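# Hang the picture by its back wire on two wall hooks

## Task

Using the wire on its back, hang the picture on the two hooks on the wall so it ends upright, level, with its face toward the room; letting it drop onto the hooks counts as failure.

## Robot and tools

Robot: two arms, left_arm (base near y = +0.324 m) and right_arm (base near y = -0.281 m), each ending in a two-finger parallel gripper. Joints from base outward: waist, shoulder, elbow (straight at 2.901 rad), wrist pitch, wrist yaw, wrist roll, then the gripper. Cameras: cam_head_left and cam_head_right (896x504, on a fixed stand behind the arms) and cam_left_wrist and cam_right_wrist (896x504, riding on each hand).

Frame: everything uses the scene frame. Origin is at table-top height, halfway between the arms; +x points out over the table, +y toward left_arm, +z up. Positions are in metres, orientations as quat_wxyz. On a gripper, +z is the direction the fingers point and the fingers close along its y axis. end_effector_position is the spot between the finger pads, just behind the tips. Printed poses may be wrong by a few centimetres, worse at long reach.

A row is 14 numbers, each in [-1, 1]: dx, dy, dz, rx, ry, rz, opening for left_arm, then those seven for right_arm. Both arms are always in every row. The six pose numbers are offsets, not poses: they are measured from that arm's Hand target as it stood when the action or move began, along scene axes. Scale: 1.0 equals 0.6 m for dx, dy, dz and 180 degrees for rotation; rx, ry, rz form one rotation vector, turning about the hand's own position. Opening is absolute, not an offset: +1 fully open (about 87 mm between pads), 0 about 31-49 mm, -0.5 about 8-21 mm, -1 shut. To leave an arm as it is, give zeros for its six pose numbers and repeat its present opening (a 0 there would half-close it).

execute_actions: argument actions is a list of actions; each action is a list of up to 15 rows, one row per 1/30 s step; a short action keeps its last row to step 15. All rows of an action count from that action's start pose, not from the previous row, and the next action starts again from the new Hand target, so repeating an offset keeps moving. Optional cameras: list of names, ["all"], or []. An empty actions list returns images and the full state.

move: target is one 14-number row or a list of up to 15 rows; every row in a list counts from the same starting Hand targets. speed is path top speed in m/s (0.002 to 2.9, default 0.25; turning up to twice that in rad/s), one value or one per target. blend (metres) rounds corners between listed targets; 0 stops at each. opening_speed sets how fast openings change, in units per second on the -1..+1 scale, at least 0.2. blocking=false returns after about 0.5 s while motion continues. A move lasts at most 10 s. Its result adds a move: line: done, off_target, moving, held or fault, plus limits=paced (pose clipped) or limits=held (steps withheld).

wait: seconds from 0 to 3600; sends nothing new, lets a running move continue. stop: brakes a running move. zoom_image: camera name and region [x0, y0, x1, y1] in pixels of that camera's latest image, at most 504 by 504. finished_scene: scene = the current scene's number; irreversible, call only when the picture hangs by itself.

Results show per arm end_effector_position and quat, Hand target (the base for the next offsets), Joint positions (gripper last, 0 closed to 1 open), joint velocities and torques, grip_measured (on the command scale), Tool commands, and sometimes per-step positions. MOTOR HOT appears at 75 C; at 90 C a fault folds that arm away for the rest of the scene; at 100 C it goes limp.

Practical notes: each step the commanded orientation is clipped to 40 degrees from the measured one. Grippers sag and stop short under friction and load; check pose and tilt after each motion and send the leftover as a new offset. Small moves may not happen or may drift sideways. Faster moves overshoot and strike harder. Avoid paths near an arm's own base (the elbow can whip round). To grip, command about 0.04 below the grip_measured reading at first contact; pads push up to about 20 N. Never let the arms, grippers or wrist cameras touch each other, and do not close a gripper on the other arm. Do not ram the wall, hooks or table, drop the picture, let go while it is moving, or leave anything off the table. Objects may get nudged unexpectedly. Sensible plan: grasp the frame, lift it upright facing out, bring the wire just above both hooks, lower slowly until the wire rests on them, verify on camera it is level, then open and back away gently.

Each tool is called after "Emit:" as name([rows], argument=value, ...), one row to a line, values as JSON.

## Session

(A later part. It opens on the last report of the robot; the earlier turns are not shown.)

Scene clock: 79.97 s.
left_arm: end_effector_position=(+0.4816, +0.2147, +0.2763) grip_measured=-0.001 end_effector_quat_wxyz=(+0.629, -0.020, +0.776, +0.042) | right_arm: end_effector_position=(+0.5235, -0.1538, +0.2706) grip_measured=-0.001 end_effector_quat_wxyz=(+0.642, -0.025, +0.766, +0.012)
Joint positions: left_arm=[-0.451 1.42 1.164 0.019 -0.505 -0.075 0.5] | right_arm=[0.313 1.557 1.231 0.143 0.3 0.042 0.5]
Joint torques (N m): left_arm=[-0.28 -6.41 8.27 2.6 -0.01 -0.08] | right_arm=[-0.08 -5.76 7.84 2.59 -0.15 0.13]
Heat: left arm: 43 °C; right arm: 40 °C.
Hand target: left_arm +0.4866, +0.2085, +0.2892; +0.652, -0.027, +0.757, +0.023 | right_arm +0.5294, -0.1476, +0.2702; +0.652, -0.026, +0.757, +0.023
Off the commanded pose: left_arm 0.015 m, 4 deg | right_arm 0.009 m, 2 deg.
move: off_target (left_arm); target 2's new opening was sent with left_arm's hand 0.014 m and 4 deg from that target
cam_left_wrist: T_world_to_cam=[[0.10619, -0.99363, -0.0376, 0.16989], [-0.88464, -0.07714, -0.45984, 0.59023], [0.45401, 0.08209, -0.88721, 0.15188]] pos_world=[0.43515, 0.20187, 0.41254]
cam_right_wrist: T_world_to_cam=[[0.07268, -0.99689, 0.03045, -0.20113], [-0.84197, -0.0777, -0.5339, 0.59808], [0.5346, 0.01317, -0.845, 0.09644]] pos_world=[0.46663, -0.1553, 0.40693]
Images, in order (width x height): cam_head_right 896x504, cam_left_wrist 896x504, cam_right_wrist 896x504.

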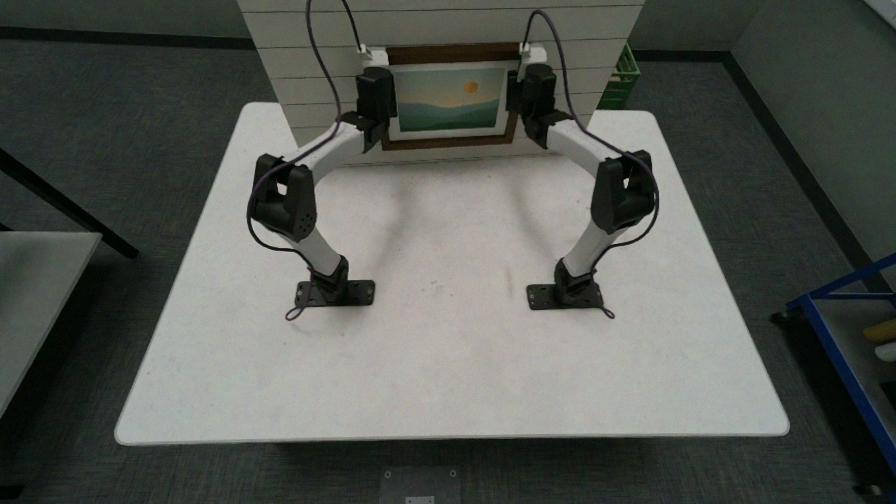

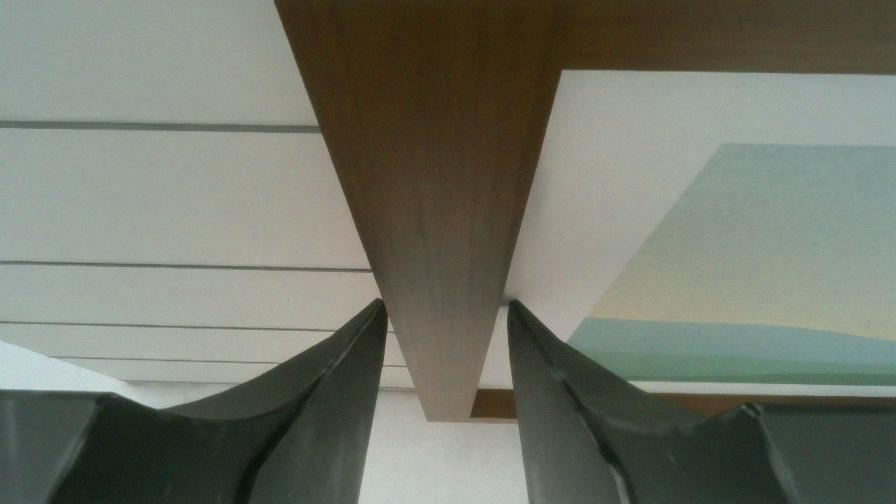

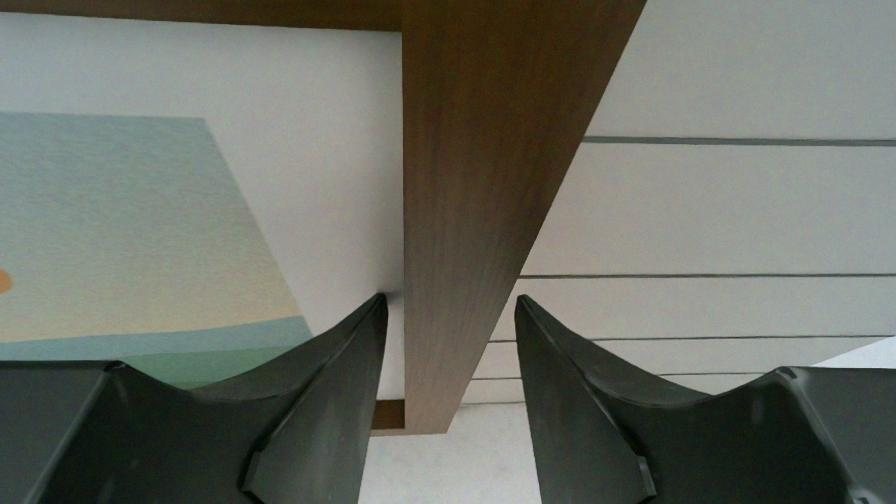

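Emit:
move([
  [0, 0, 0, 0, 0, 0, 0.4, 0, 0, 0, 0, 0, 0, 0.4],
  [-0.157, 0, 0.040, 0, 0, 0, 0.4, -0.157, 0, 0.036, 0, 0, 0, 0.4],
], speed=0.12, cameras=["all"])

Emit:
zoom_image(camera="cam_head_right", region=[360, 0, 560, 150])

Emit:
zoom_image(camera="cam_head_left", region=[360, 0, 560, 150])

Scene clock: 83.53 s.
left_arm: end_effector_position=(+0.3971, +0.2074, +0.3149) grip_measured=+0.400 end_effector_quat_wxyz=(+0.653, -0.021, +0.757, +0.024) | right_arm: end_effector_position=(+0.4402, -0.1456, +0.2911) grip_measured=+0.400 end_effector_quat_wxyz=(+0.652, -0.034, +0.757, +0.023)
Joint positions: left_arm=[-0.621 1.125 1.059 -0.119 -0.653 -0.103 0.7] | right_arm=[0.436 1.259 1.042 0.054 0.393 0.053 0.7]
Joint torques (N m): left_arm=[-0.79 -4.89 7.5 1.79 -0.28 -0.14] | right_arm=[0.35 -6.06 7.51 1.9 0.13 0.22]
Heat: left arm: 43 °C; right arm: 40 °C.
Hand target: left_arm +0.3923, +0.2085, +0.3132; +0.652, -0.027, +0.757, +0.023 | right_arm +0.4352, -0.1476, +0.2917; +0.652, -0.026, +0.758, +0.023
Off the commanded pose: left_arm 0.005 m, 1 deg | right_arm 0.005 m, 1 deg.
move: done
cam_left_wrist: T_world_to_cam=[[0.08608, -0.99627, -0.00623, 0.17183], [-0.8561, -0.07076, -0.51195, 0.53643], [0.5096, 0.0494, -0.85899, 0.20085]] pos_world=[0.34209, 0.19923, 0.44822]
cam_right_wrist: T_world_to_cam=[[0.10077, -0.99454, 0.02722, -0.19863], [-0.82583, -0.09887, -0.55519, 0.53555], [0.55484, 0.03347, -0.83128, 0.14827]] pos_world=[0.38002, -0.14956, 0.42599]

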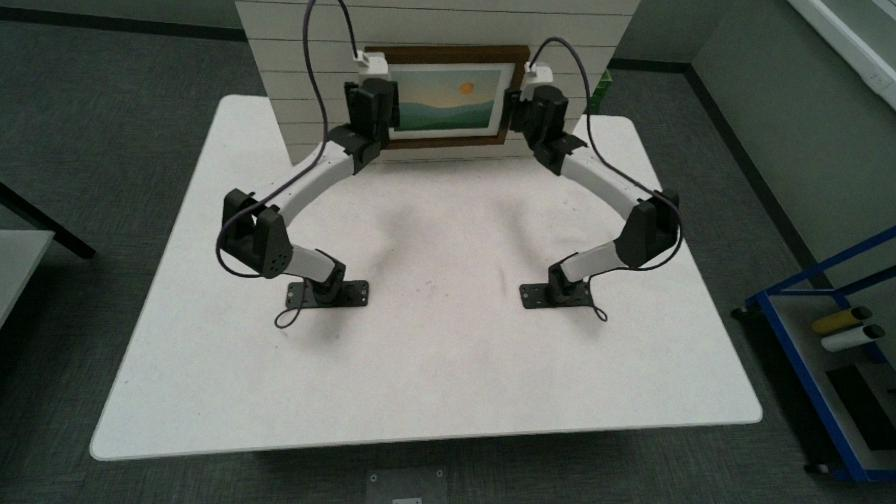

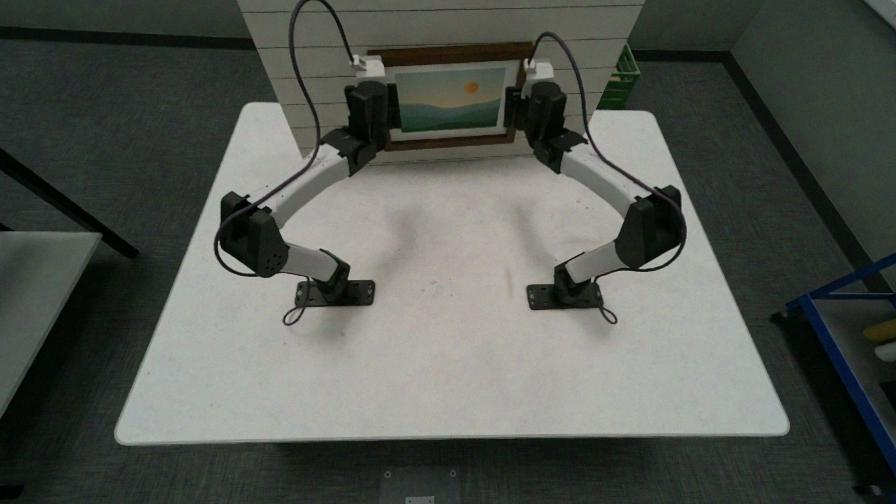

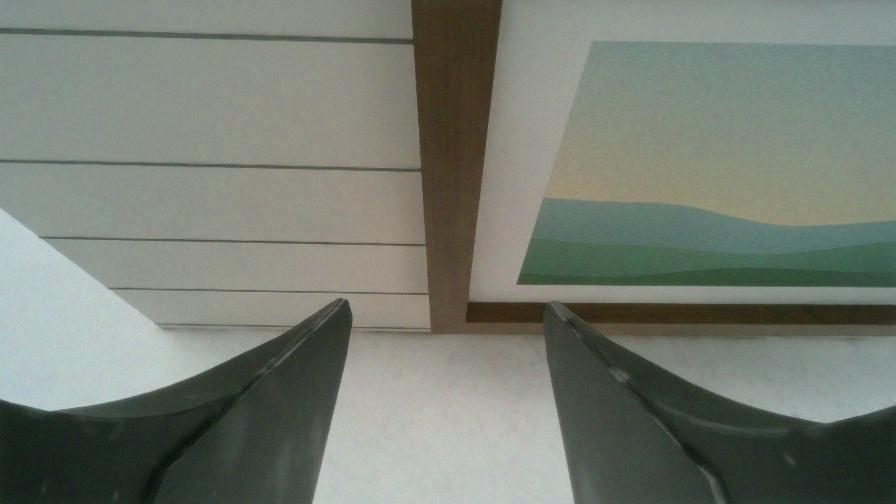

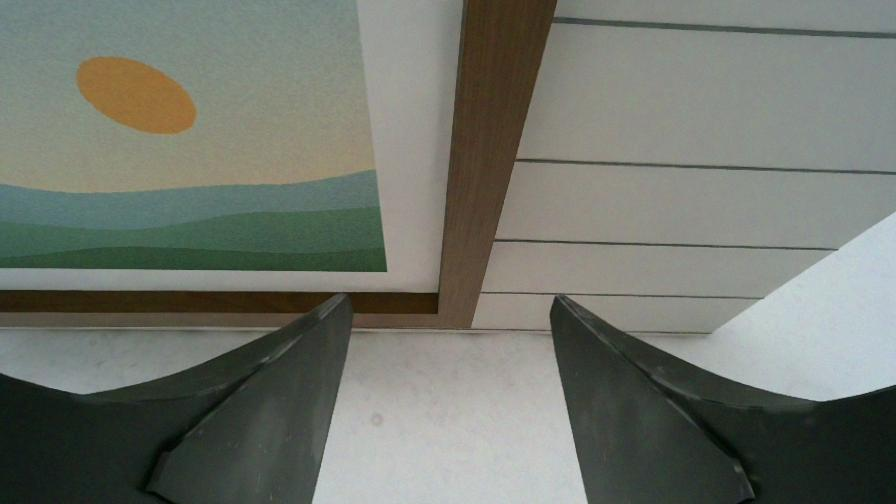

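Scaled by 2.520.

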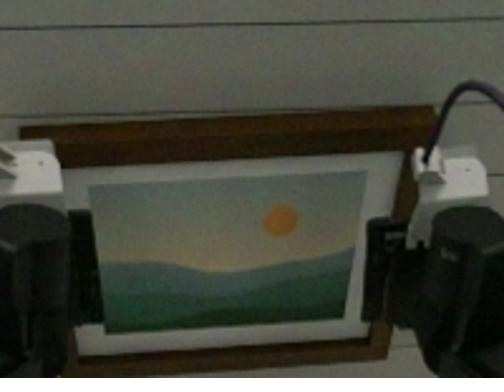

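Scaled by 2.520.

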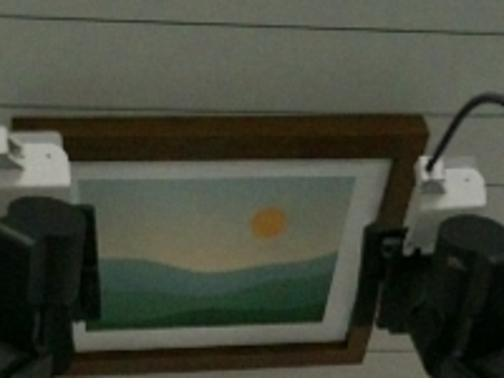

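Emit:
zoom_image(camera="cam_right_wrist", region=[0, 200, 504, 380])

Emit:
zoom_image(camera="cam_left_wrist", region=[392, 200, 896, 380])

Scaled by 1.000.

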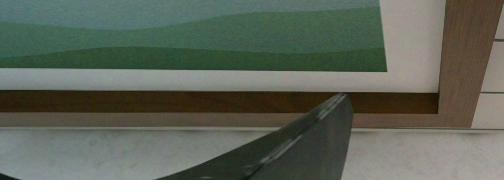

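Scaled by 1.000.

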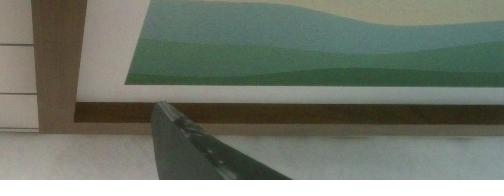

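Emit:
zoom_image(camera="cam_head_right", region=[350, 30, 450, 90])

Emit:
zoom_image(camera="cam_head_right", region=[450, 20, 550, 80])

Scaled by 5.040.

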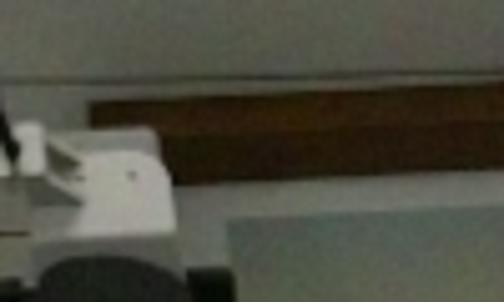

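Scaled by 5.040.

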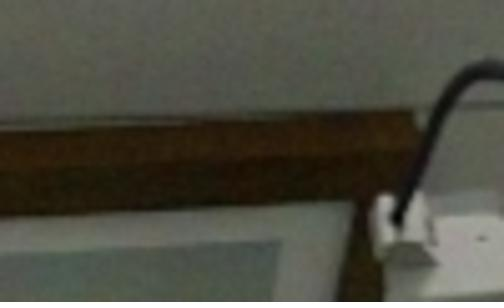

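Emit:
zoom_image(camera="cam_head_left", region=[370, 120, 530, 180])

Emit:
zoom_image(camera="cam_head_right", region=[370, 120, 530, 180])

Emit:
zoom_image(camera="cam_head_left", region=[350, 20, 550, 80])

Emit:
zoom_image(camera="cam_head_right", region=[350, 20, 550, 80])

Scaled by 3.150.

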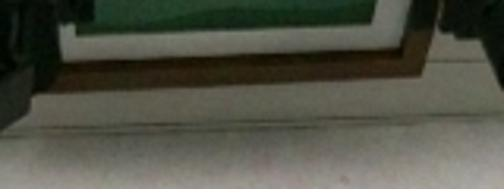

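Scaled by 3.150.

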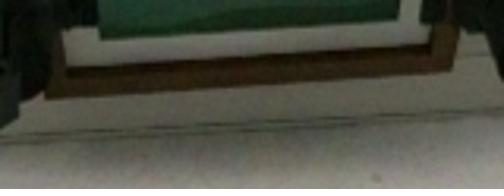

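Scaled by 2.520.

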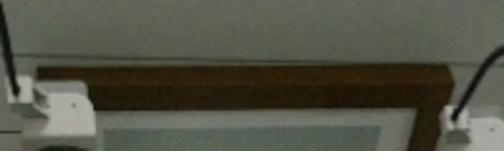

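Scaled by 2.520.

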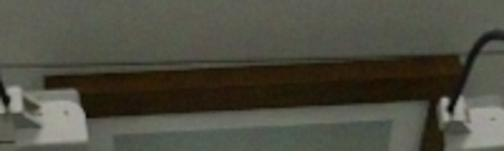

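Emit:
move([
  [0, 0, 0, 0, 0, 0, 0.4, 0.150, -0.003, -0.0358, 0, 0, 0, 0.4],
  [0, 0, 0, 0, 0, 0, 0.4, 0.150, -0.003, -0.0358, 0, 0, 0, -0.6],
], speed=0.12, opening_speed=0.8, cameras=["cam_right_wrist", "cam_head_left"])

Scene clock: 99.30 s.
left_arm: end_effector_position=(+0.3971, +0.2075, +0.3147) grip_measured=+0.400 end_effector_quat_wxyz=(+0.653, -0.021, +0.757, +0.025) | right_arm: end_effector_position=(+0.5175, -0.1534, +0.2586) grip_measured=-0.275 end_effector_quat_wxyz=(+0.640, -0.024, +0.768, +0.014)
Joint positions: left_arm=[-0.621 1.125 1.059 -0.12 -0.653 -0.104 0.7] | right_arm=[0.319 1.542 1.175 0.176 0.303 0.049 0.363]
Joint torques (N m): left_arm=[-0.75 -4.92 7.49 1.83 -0.26 -0.15] | right_arm=[-0.64 -5.86 11.45 2.26 -0.19 0.03]
Heat: left arm: 40 °C; right arm: 39 °C.
Hand target: left_arm +0.3924, +0.2085, +0.3133; +0.652, -0.027, +0.757, +0.023 | right_arm +0.5252, -0.1494, +0.2703; +0.652, -0.026, +0.757, +0.023
Off the commanded pose: left_arm 0.005 m, 1 deg | right_arm 0.015 m, 2 deg.
move: off_target (right_arm); target 2's new opening was sent with right_arm's hand 0.015 m and 2 deg from that target
cam_right_wrist: T_world_to_cam=[[0.07403, -0.99692, 0.02589, -0.19953], [-0.84558, -0.07651, -0.52834, 0.58729], [0.52869, 0.01722, -0.84864, 0.09426]] pos_world=[0.46153, -0.15561, 0.39544]
Images, in order (width x height): cam_head_left 896x504, cam_right_wrist 896x504.

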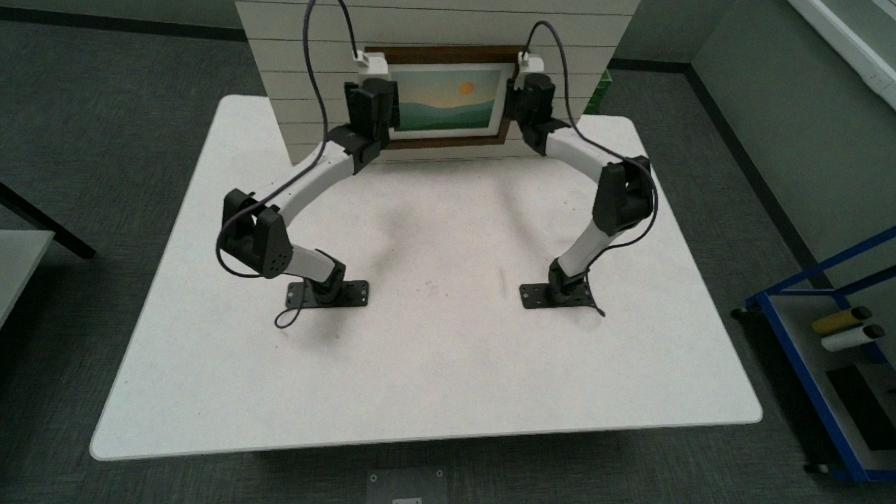

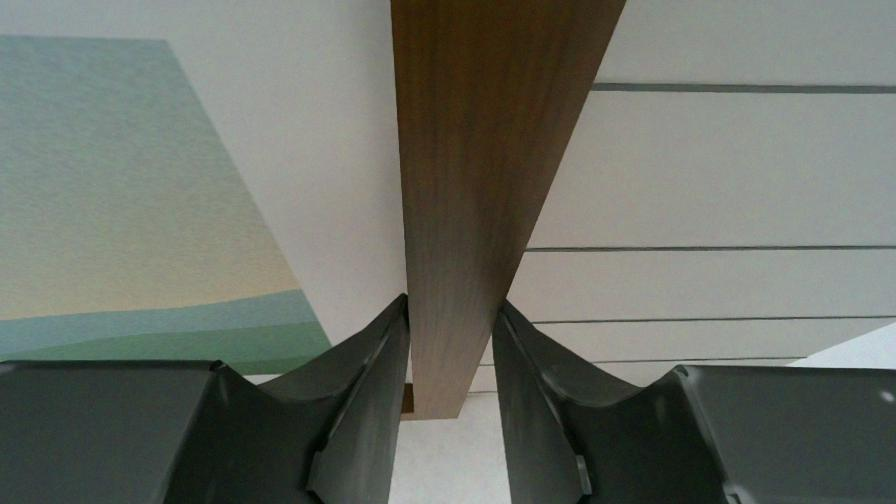

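Emit:
move([
  [0, 0, 0, 0, 0, 0, 0.4, 0, 0, -0.022, 0, 0, 0, -0.6],
], speed=0.05, cameras=["cam_right_wrist", "cam_head_left", "cam_head_right"])

Emit:
zoom_image(camera="cam_head_right", region=[350, 20, 550, 80])

Emit:
zoom_image(camera="cam_head_left", region=[350, 20, 550, 80])

Emit:
zoom_image(camera="cam_head_right", region=[370, 120, 530, 180])

Emit:
zoom_image(camera="cam_head_left", region=[370, 120, 530, 180])

Scene clock: 101.20 s.
left_arm: end_effector_position=(+0.3971, +0.2075, +0.3147) grip_measured=+0.400 end_effector_quat_wxyz=(+0.653, -0.021, +0.757, +0.025) | right_arm: end_effector_position=(+0.5194, -0.1529, +0.2591) grip_measured=-0.275 end_effector_quat_wxyz=(+0.644, -0.022, +0.765, +0.016)
Joint positions: left_arm=[-0.621 1.125 1.059 -0.12 -0.653 -0.104 0.7] | right_arm=[0.318 1.547 1.171 0.197 0.303 0.049 0.362]
Joint torques (N m): left_arm=[-0.72 -4.93 7.54 1.83 -0.26 -0.15] | right_arm=[-0.59 -5.64 7.65 2.57 -0.19 0.04]
Heat: left arm: 40 °C; right arm: 39 °C.
Hand target: left_arm +0.3924, +0.2085, +0.3133; +0.652, -0.027, +0.757, +0.023 | right_arm +0.5252, -0.1494, +0.2572; +0.652, -0.026, +0.757, +0.023
Off the commanded pose: left_arm 0.005 m, 1 deg | right_arm 0.007 m, 2 deg.
move: done
cam_right_wrist: T_world_to_cam=[[0.07336, -0.99705, 0.02258, -0.19796], [-0.83968, -0.07397, -0.53803, 0.589], [0.53811, 0.02051, -0.84262, 0.08765]] pos_world=[0.46193, -0.15561, 0.39522]
Images, in order (width x height): cam_head_left 896x504, cam_head_right 896x504, cam_right_wrist 896x504.

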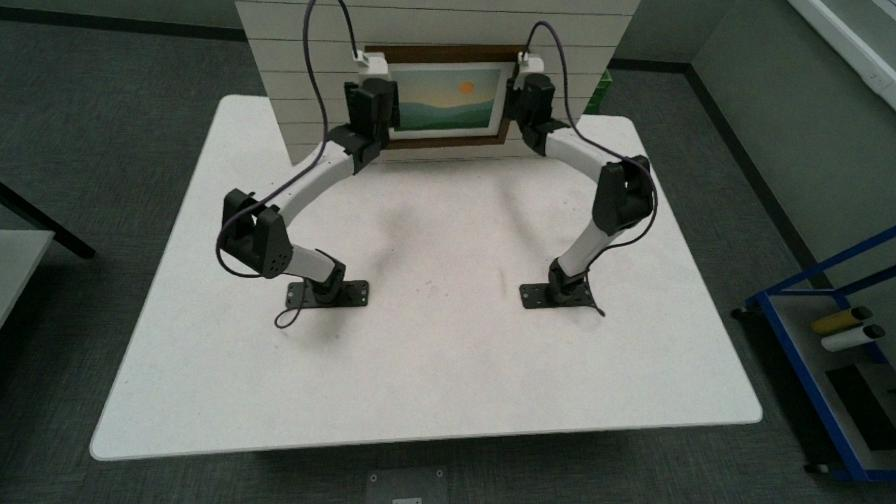

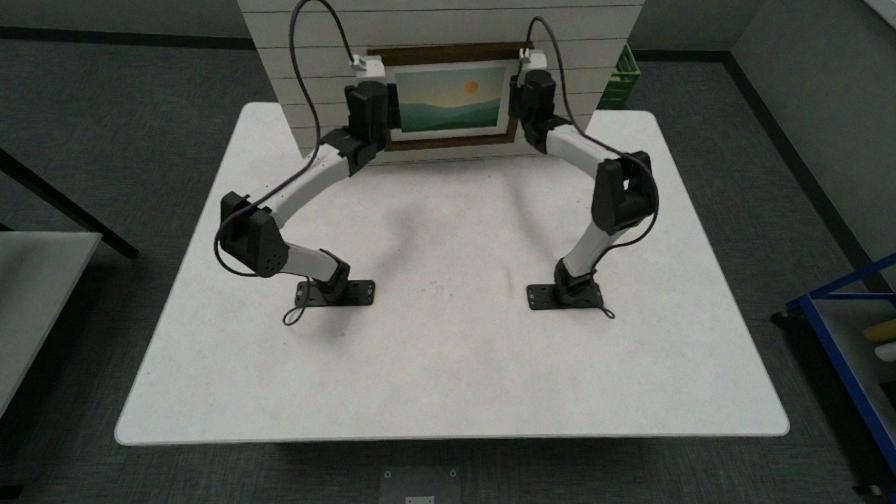

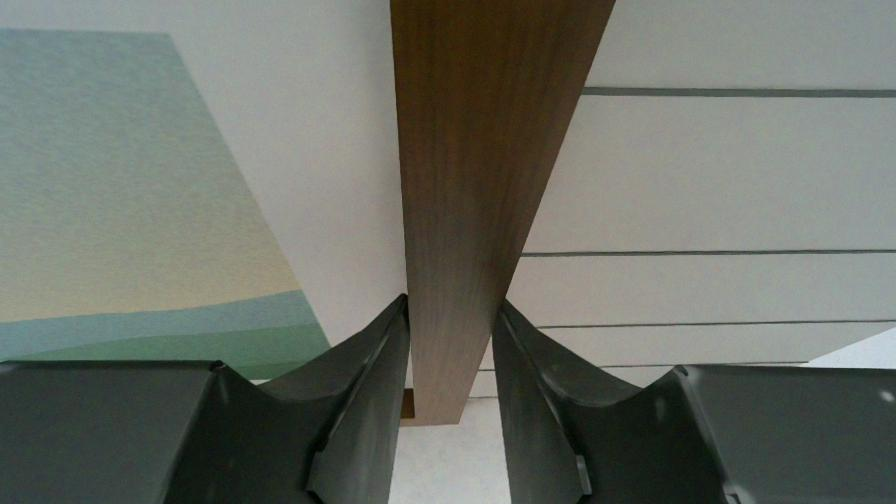

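Scaled by 2.520.

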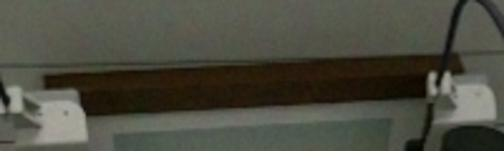

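Scaled by 2.520.

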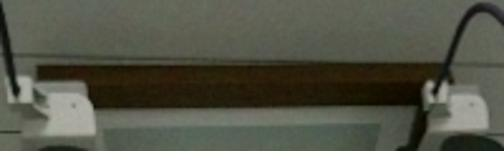

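Scaled by 3.150.

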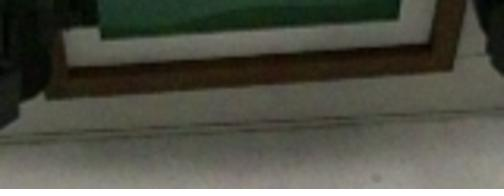

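Scaled by 3.150.

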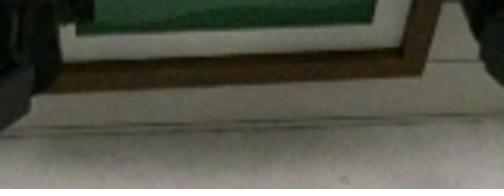

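Emit:
move([
  [0, 0, 0, 0, 0, 0, 0.4, 0, 0, -0.028, 0, 0, 0, -0.6],
], speed=0.05, cameras=["cam_head_left", "cam_head_right"])

Emit:
zoom_image(camera="cam_head_right", region=[350, 20, 550, 80])

Emit:
zoom_image(camera="cam_head_left", region=[350, 20, 550, 80])

Scene clock: 102.80 s.
left_arm: end_effector_position=(+0.3971, +0.2075, +0.3147) grip_measured=+0.400 end_effector_quat_wxyz=(+0.653, -0.021, +0.757, +0.025) | right_arm: end_effector_position=(+0.5208, -0.1529, +0.2574) grip_measured=-0.276 end_effector_quat_wxyz=(+0.660, -0.018, +0.750, +0.020)
Joint positions: left_arm=[-0.621 1.125 1.059 -0.12 -0.653 -0.104 0.7] | right_arm=[0.318 1.546 1.12 0.292 0.305 0.046 0.362]
Joint torques (N m): left_arm=[-0.73 -4.89 7.54 1.83 -0.26 -0.15] | right_arm=[-0.62 -4.56 6.87 2.27 -0.22 0.07]
Heat: left arm: 40 °C; right arm: 39 °C.
Hand target: left_arm +0.3924, +0.2085, +0.3133; +0.652, -0.027, +0.757, +0.023 | right_arm +0.5252, -0.1493, +0.2404; +0.652, -0.026, +0.757, +0.023
Off the commanded pose: left_arm 0.005 m, 1 deg | right_arm 0.018 m, 2 deg.
move: off_target (right_arm)

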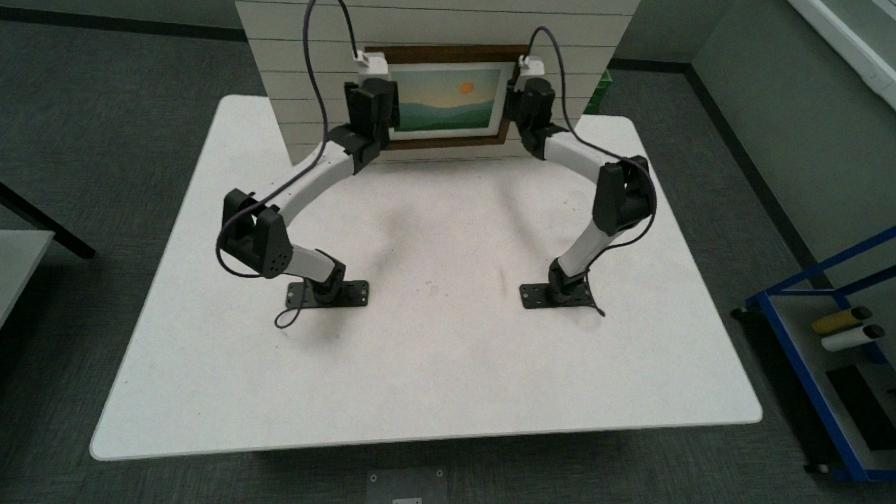

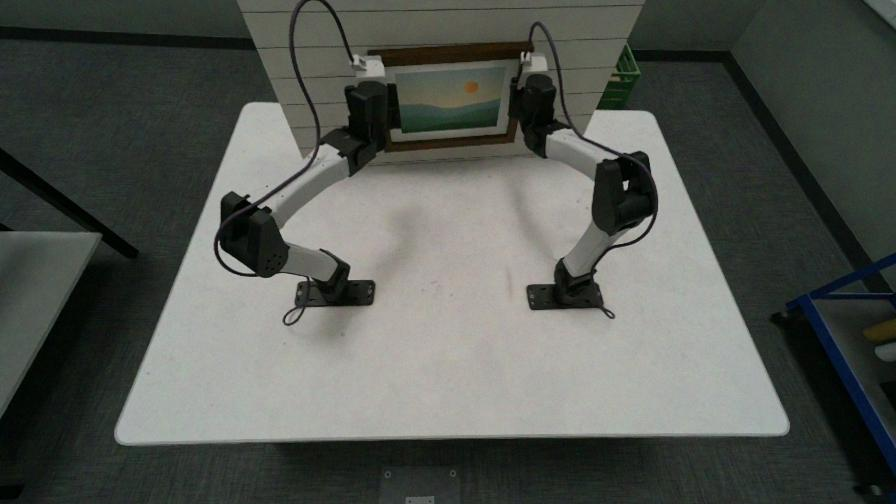

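Scaled by 2.520.

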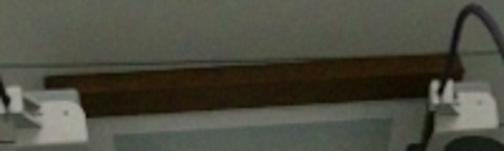

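Scaled by 2.520.

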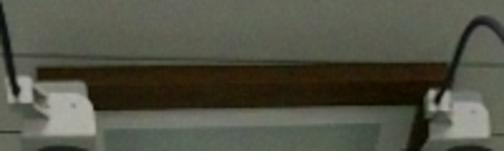

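Emit:
move([
  [0, 0, 0, 0, 0, 0, 0.4, 0, 0, -0.03, 0, 0, 0, -0.6],
], speed=0.05, cameras=["cam_head_left", "cam_head_right"])

Emit:
zoom_image(camera="cam_head_right", region=[350, 20, 550, 80])

Emit:
zoom_image(camera="cam_head_left", region=[350, 20, 550, 80])

Scene clock: 104.63 s.
left_arm: end_effector_position=(+0.3971, +0.2075, +0.3147) grip_measured=+0.400 end_effector_quat_wxyz=(+0.653, -0.021, +0.757, +0.025) | right_arm: end_effector_position=(+0.5211, -0.1535, +0.2553) grip_measured=-0.277 end_effector_quat_wxyz=(+0.678, -0.013, +0.735, +0.023)
Joint positions: left_arm=[-0.621 1.125 1.059 -0.12 -0.653 -0.104 0.7] | right_arm=[0.318 1.546 1.065 0.397 0.308 0.042 0.361]
Joint torques (N m): left_arm=[-0.75 -4.86 7.53 1.83 -0.27 -0.16] | right_arm=[-0.62 -3.37 6.49 1.94 -0.27 0.11]
Heat: left arm: 40 °C; right arm: 39 °C.
Hand target: left_arm +0.3924, +0.2085, +0.3133; +0.652, -0.027, +0.757, +0.023 | right_arm +0.5252, -0.1494, +0.2224; +0.652, -0.026, +0.757, +0.023
Off the commanded pose: left_arm 0.005 m, 1 deg | right_arm 0.033 m, 4 deg.
move: off_target (right_arm)

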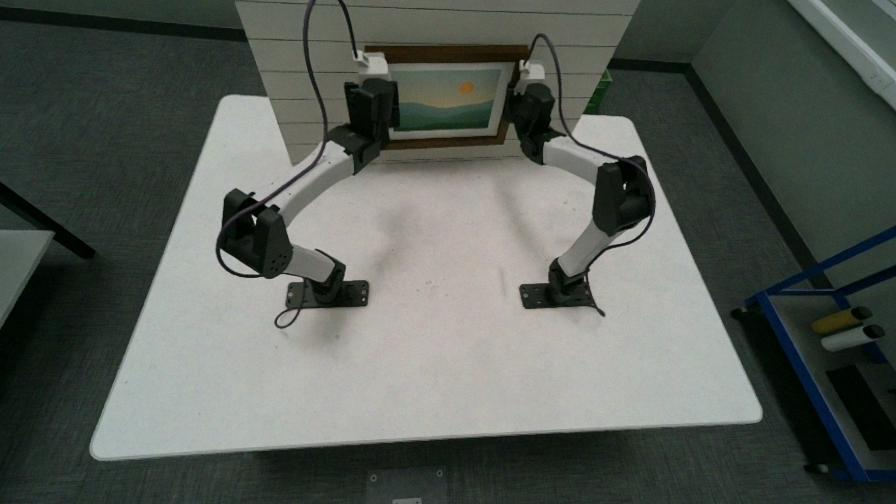

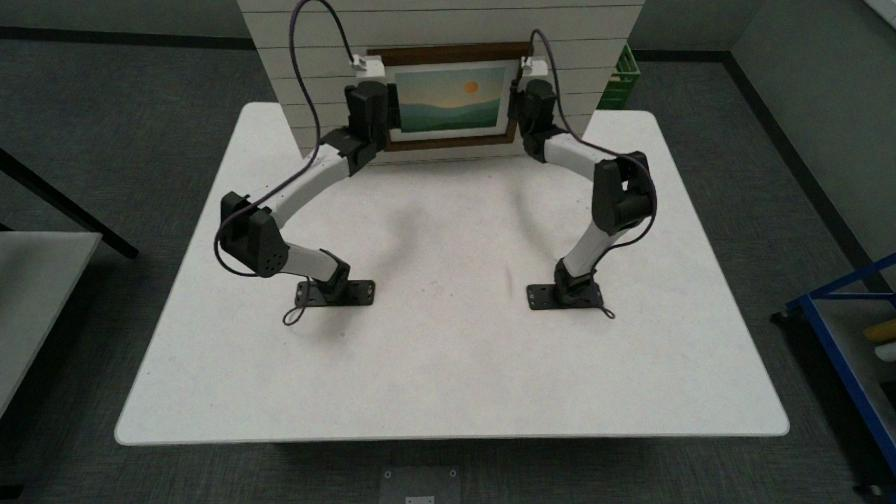

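Scaled by 2.520.

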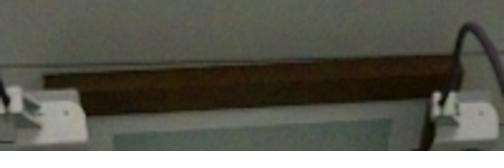

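Scaled by 2.520.

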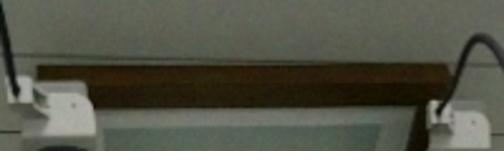

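Emit:
move([
  [0, 0, 0, 0, 0, 0, 0.4, 0, 0, 0.045, 0, 0, 0, -0.6],
  [0, 0, 0, 0, 0, 0, 0.4, 0, 0, 0.045, 0, 0, 0, 0.3],
  [0, 0, 0, 0, 0, 0, 0.4, -0.155, 0, 0.085, 0, 0, 0, 0.3],
], speed=[0.06, 0.1, 0.12], opening_speed=0.8, cameras=["all"])

Emit:
zoom_image(camera="cam_head_right", region=[350, 20, 550, 80])

Emit:
zoom_image(camera="cam_head_left", region=[350, 20, 550, 80])

Scene clock: 110.37 s.
left_arm: end_effector_position=(+0.3971, +0.2075, +0.3147) grip_measured=+0.400 end_effector_quat_wxyz=(+0.653, -0.021, +0.757, +0.025) | right_arm: end_effector_position=(+0.4370, -0.1475, +0.2728) grip_measured=+0.300 end_effector_quat_wxyz=(+0.652, -0.034, +0.757, +0.023)
Joint positions: left_arm=[-0.621 1.125 1.059 -0.12 -0.653 -0.104 0.7] | right_arm=[0.435 1.245 0.96 0.122 0.393 0.053 0.65]
Joint torques (N m): left_arm=[-0.72 -4.92 7.53 1.83 -0.26 -0.15] | right_arm=[0.36 -5.93 7.53 1.94 0.13 0.21]
Heat: left arm: 40 °C; right arm: 38 °C.
Hand target: left_arm +0.3924, +0.2085, +0.3133; +0.652, -0.027, +0.757, +0.023 | right_arm +0.4322, -0.1494, +0.2734; +0.652, -0.026, +0.757, +0.023
Off the commanded pose: left_arm 0.005 m, 1 deg | right_arm 0.005 m, 1 deg.
move: done
cam_left_wrist: T_world_to_cam=[[0.08649, -0.99623, -0.00638, 0.17175], [-0.85636, -0.07107, -0.51147, 0.53631], [0.50909, 0.0497, -0.85928, 0.201]] pos_world=[0.34209, 0.19923, 0.44812]
cam_right_wrist: T_world_to_cam=[[0.10085, -0.99451, 0.02785, -0.19998], [-0.82581, -0.09929, -0.55514, 0.52238], [0.55485, 0.03299, -0.83129, 0.13488]] pos_world=[0.37672, -0.15146, 0.40769]

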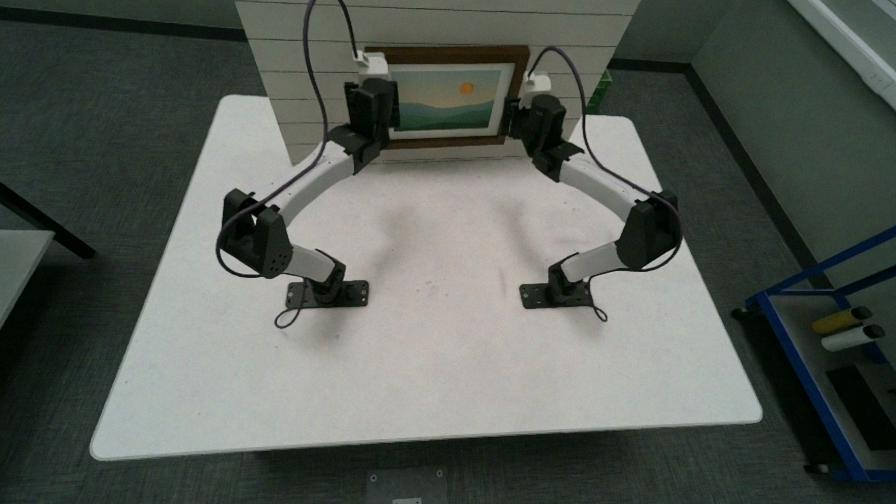

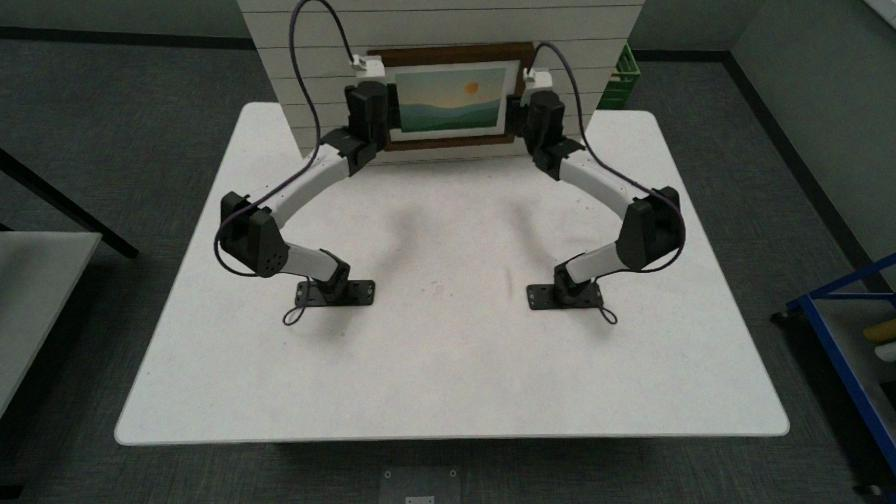

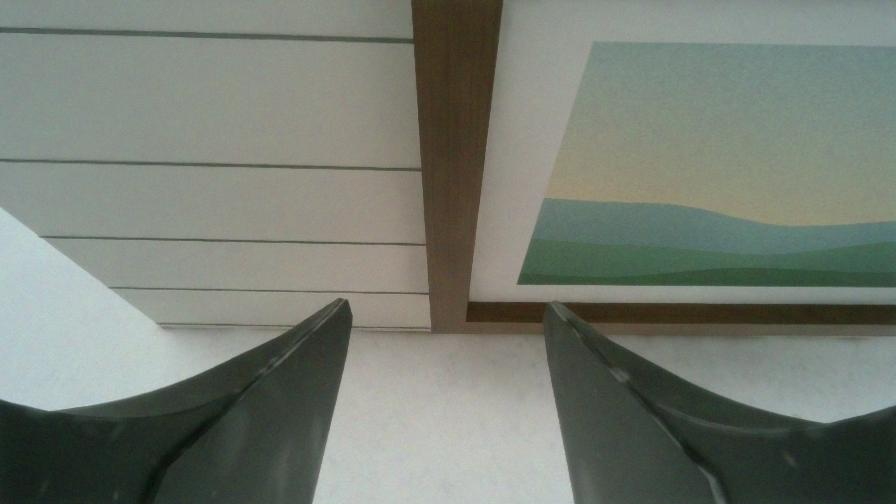

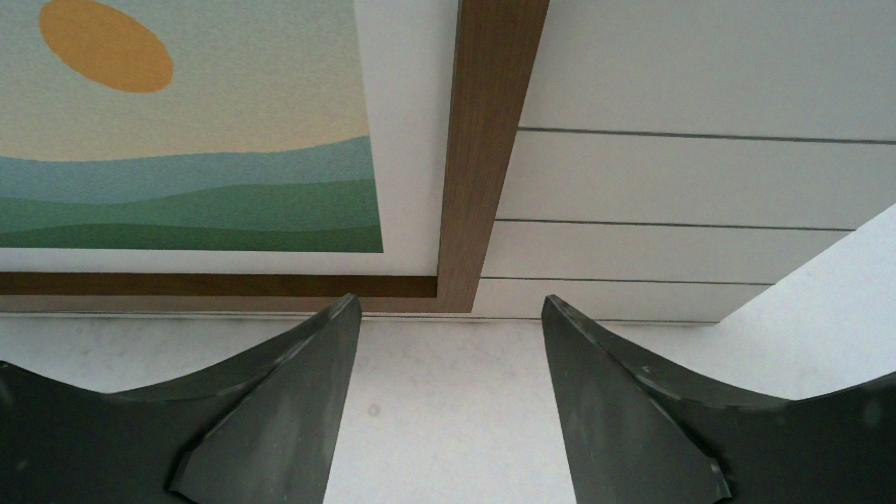

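Scaled by 2.520.

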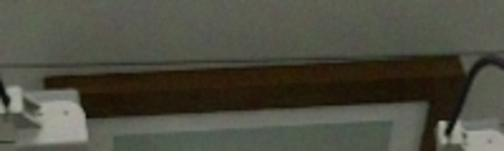

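Scaled by 2.520.

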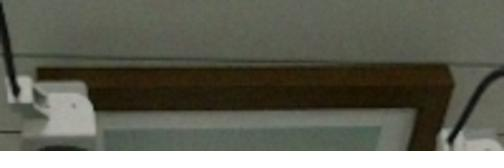

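Emit:
finished_scene(scene=2)

The scene is finished: the task was done.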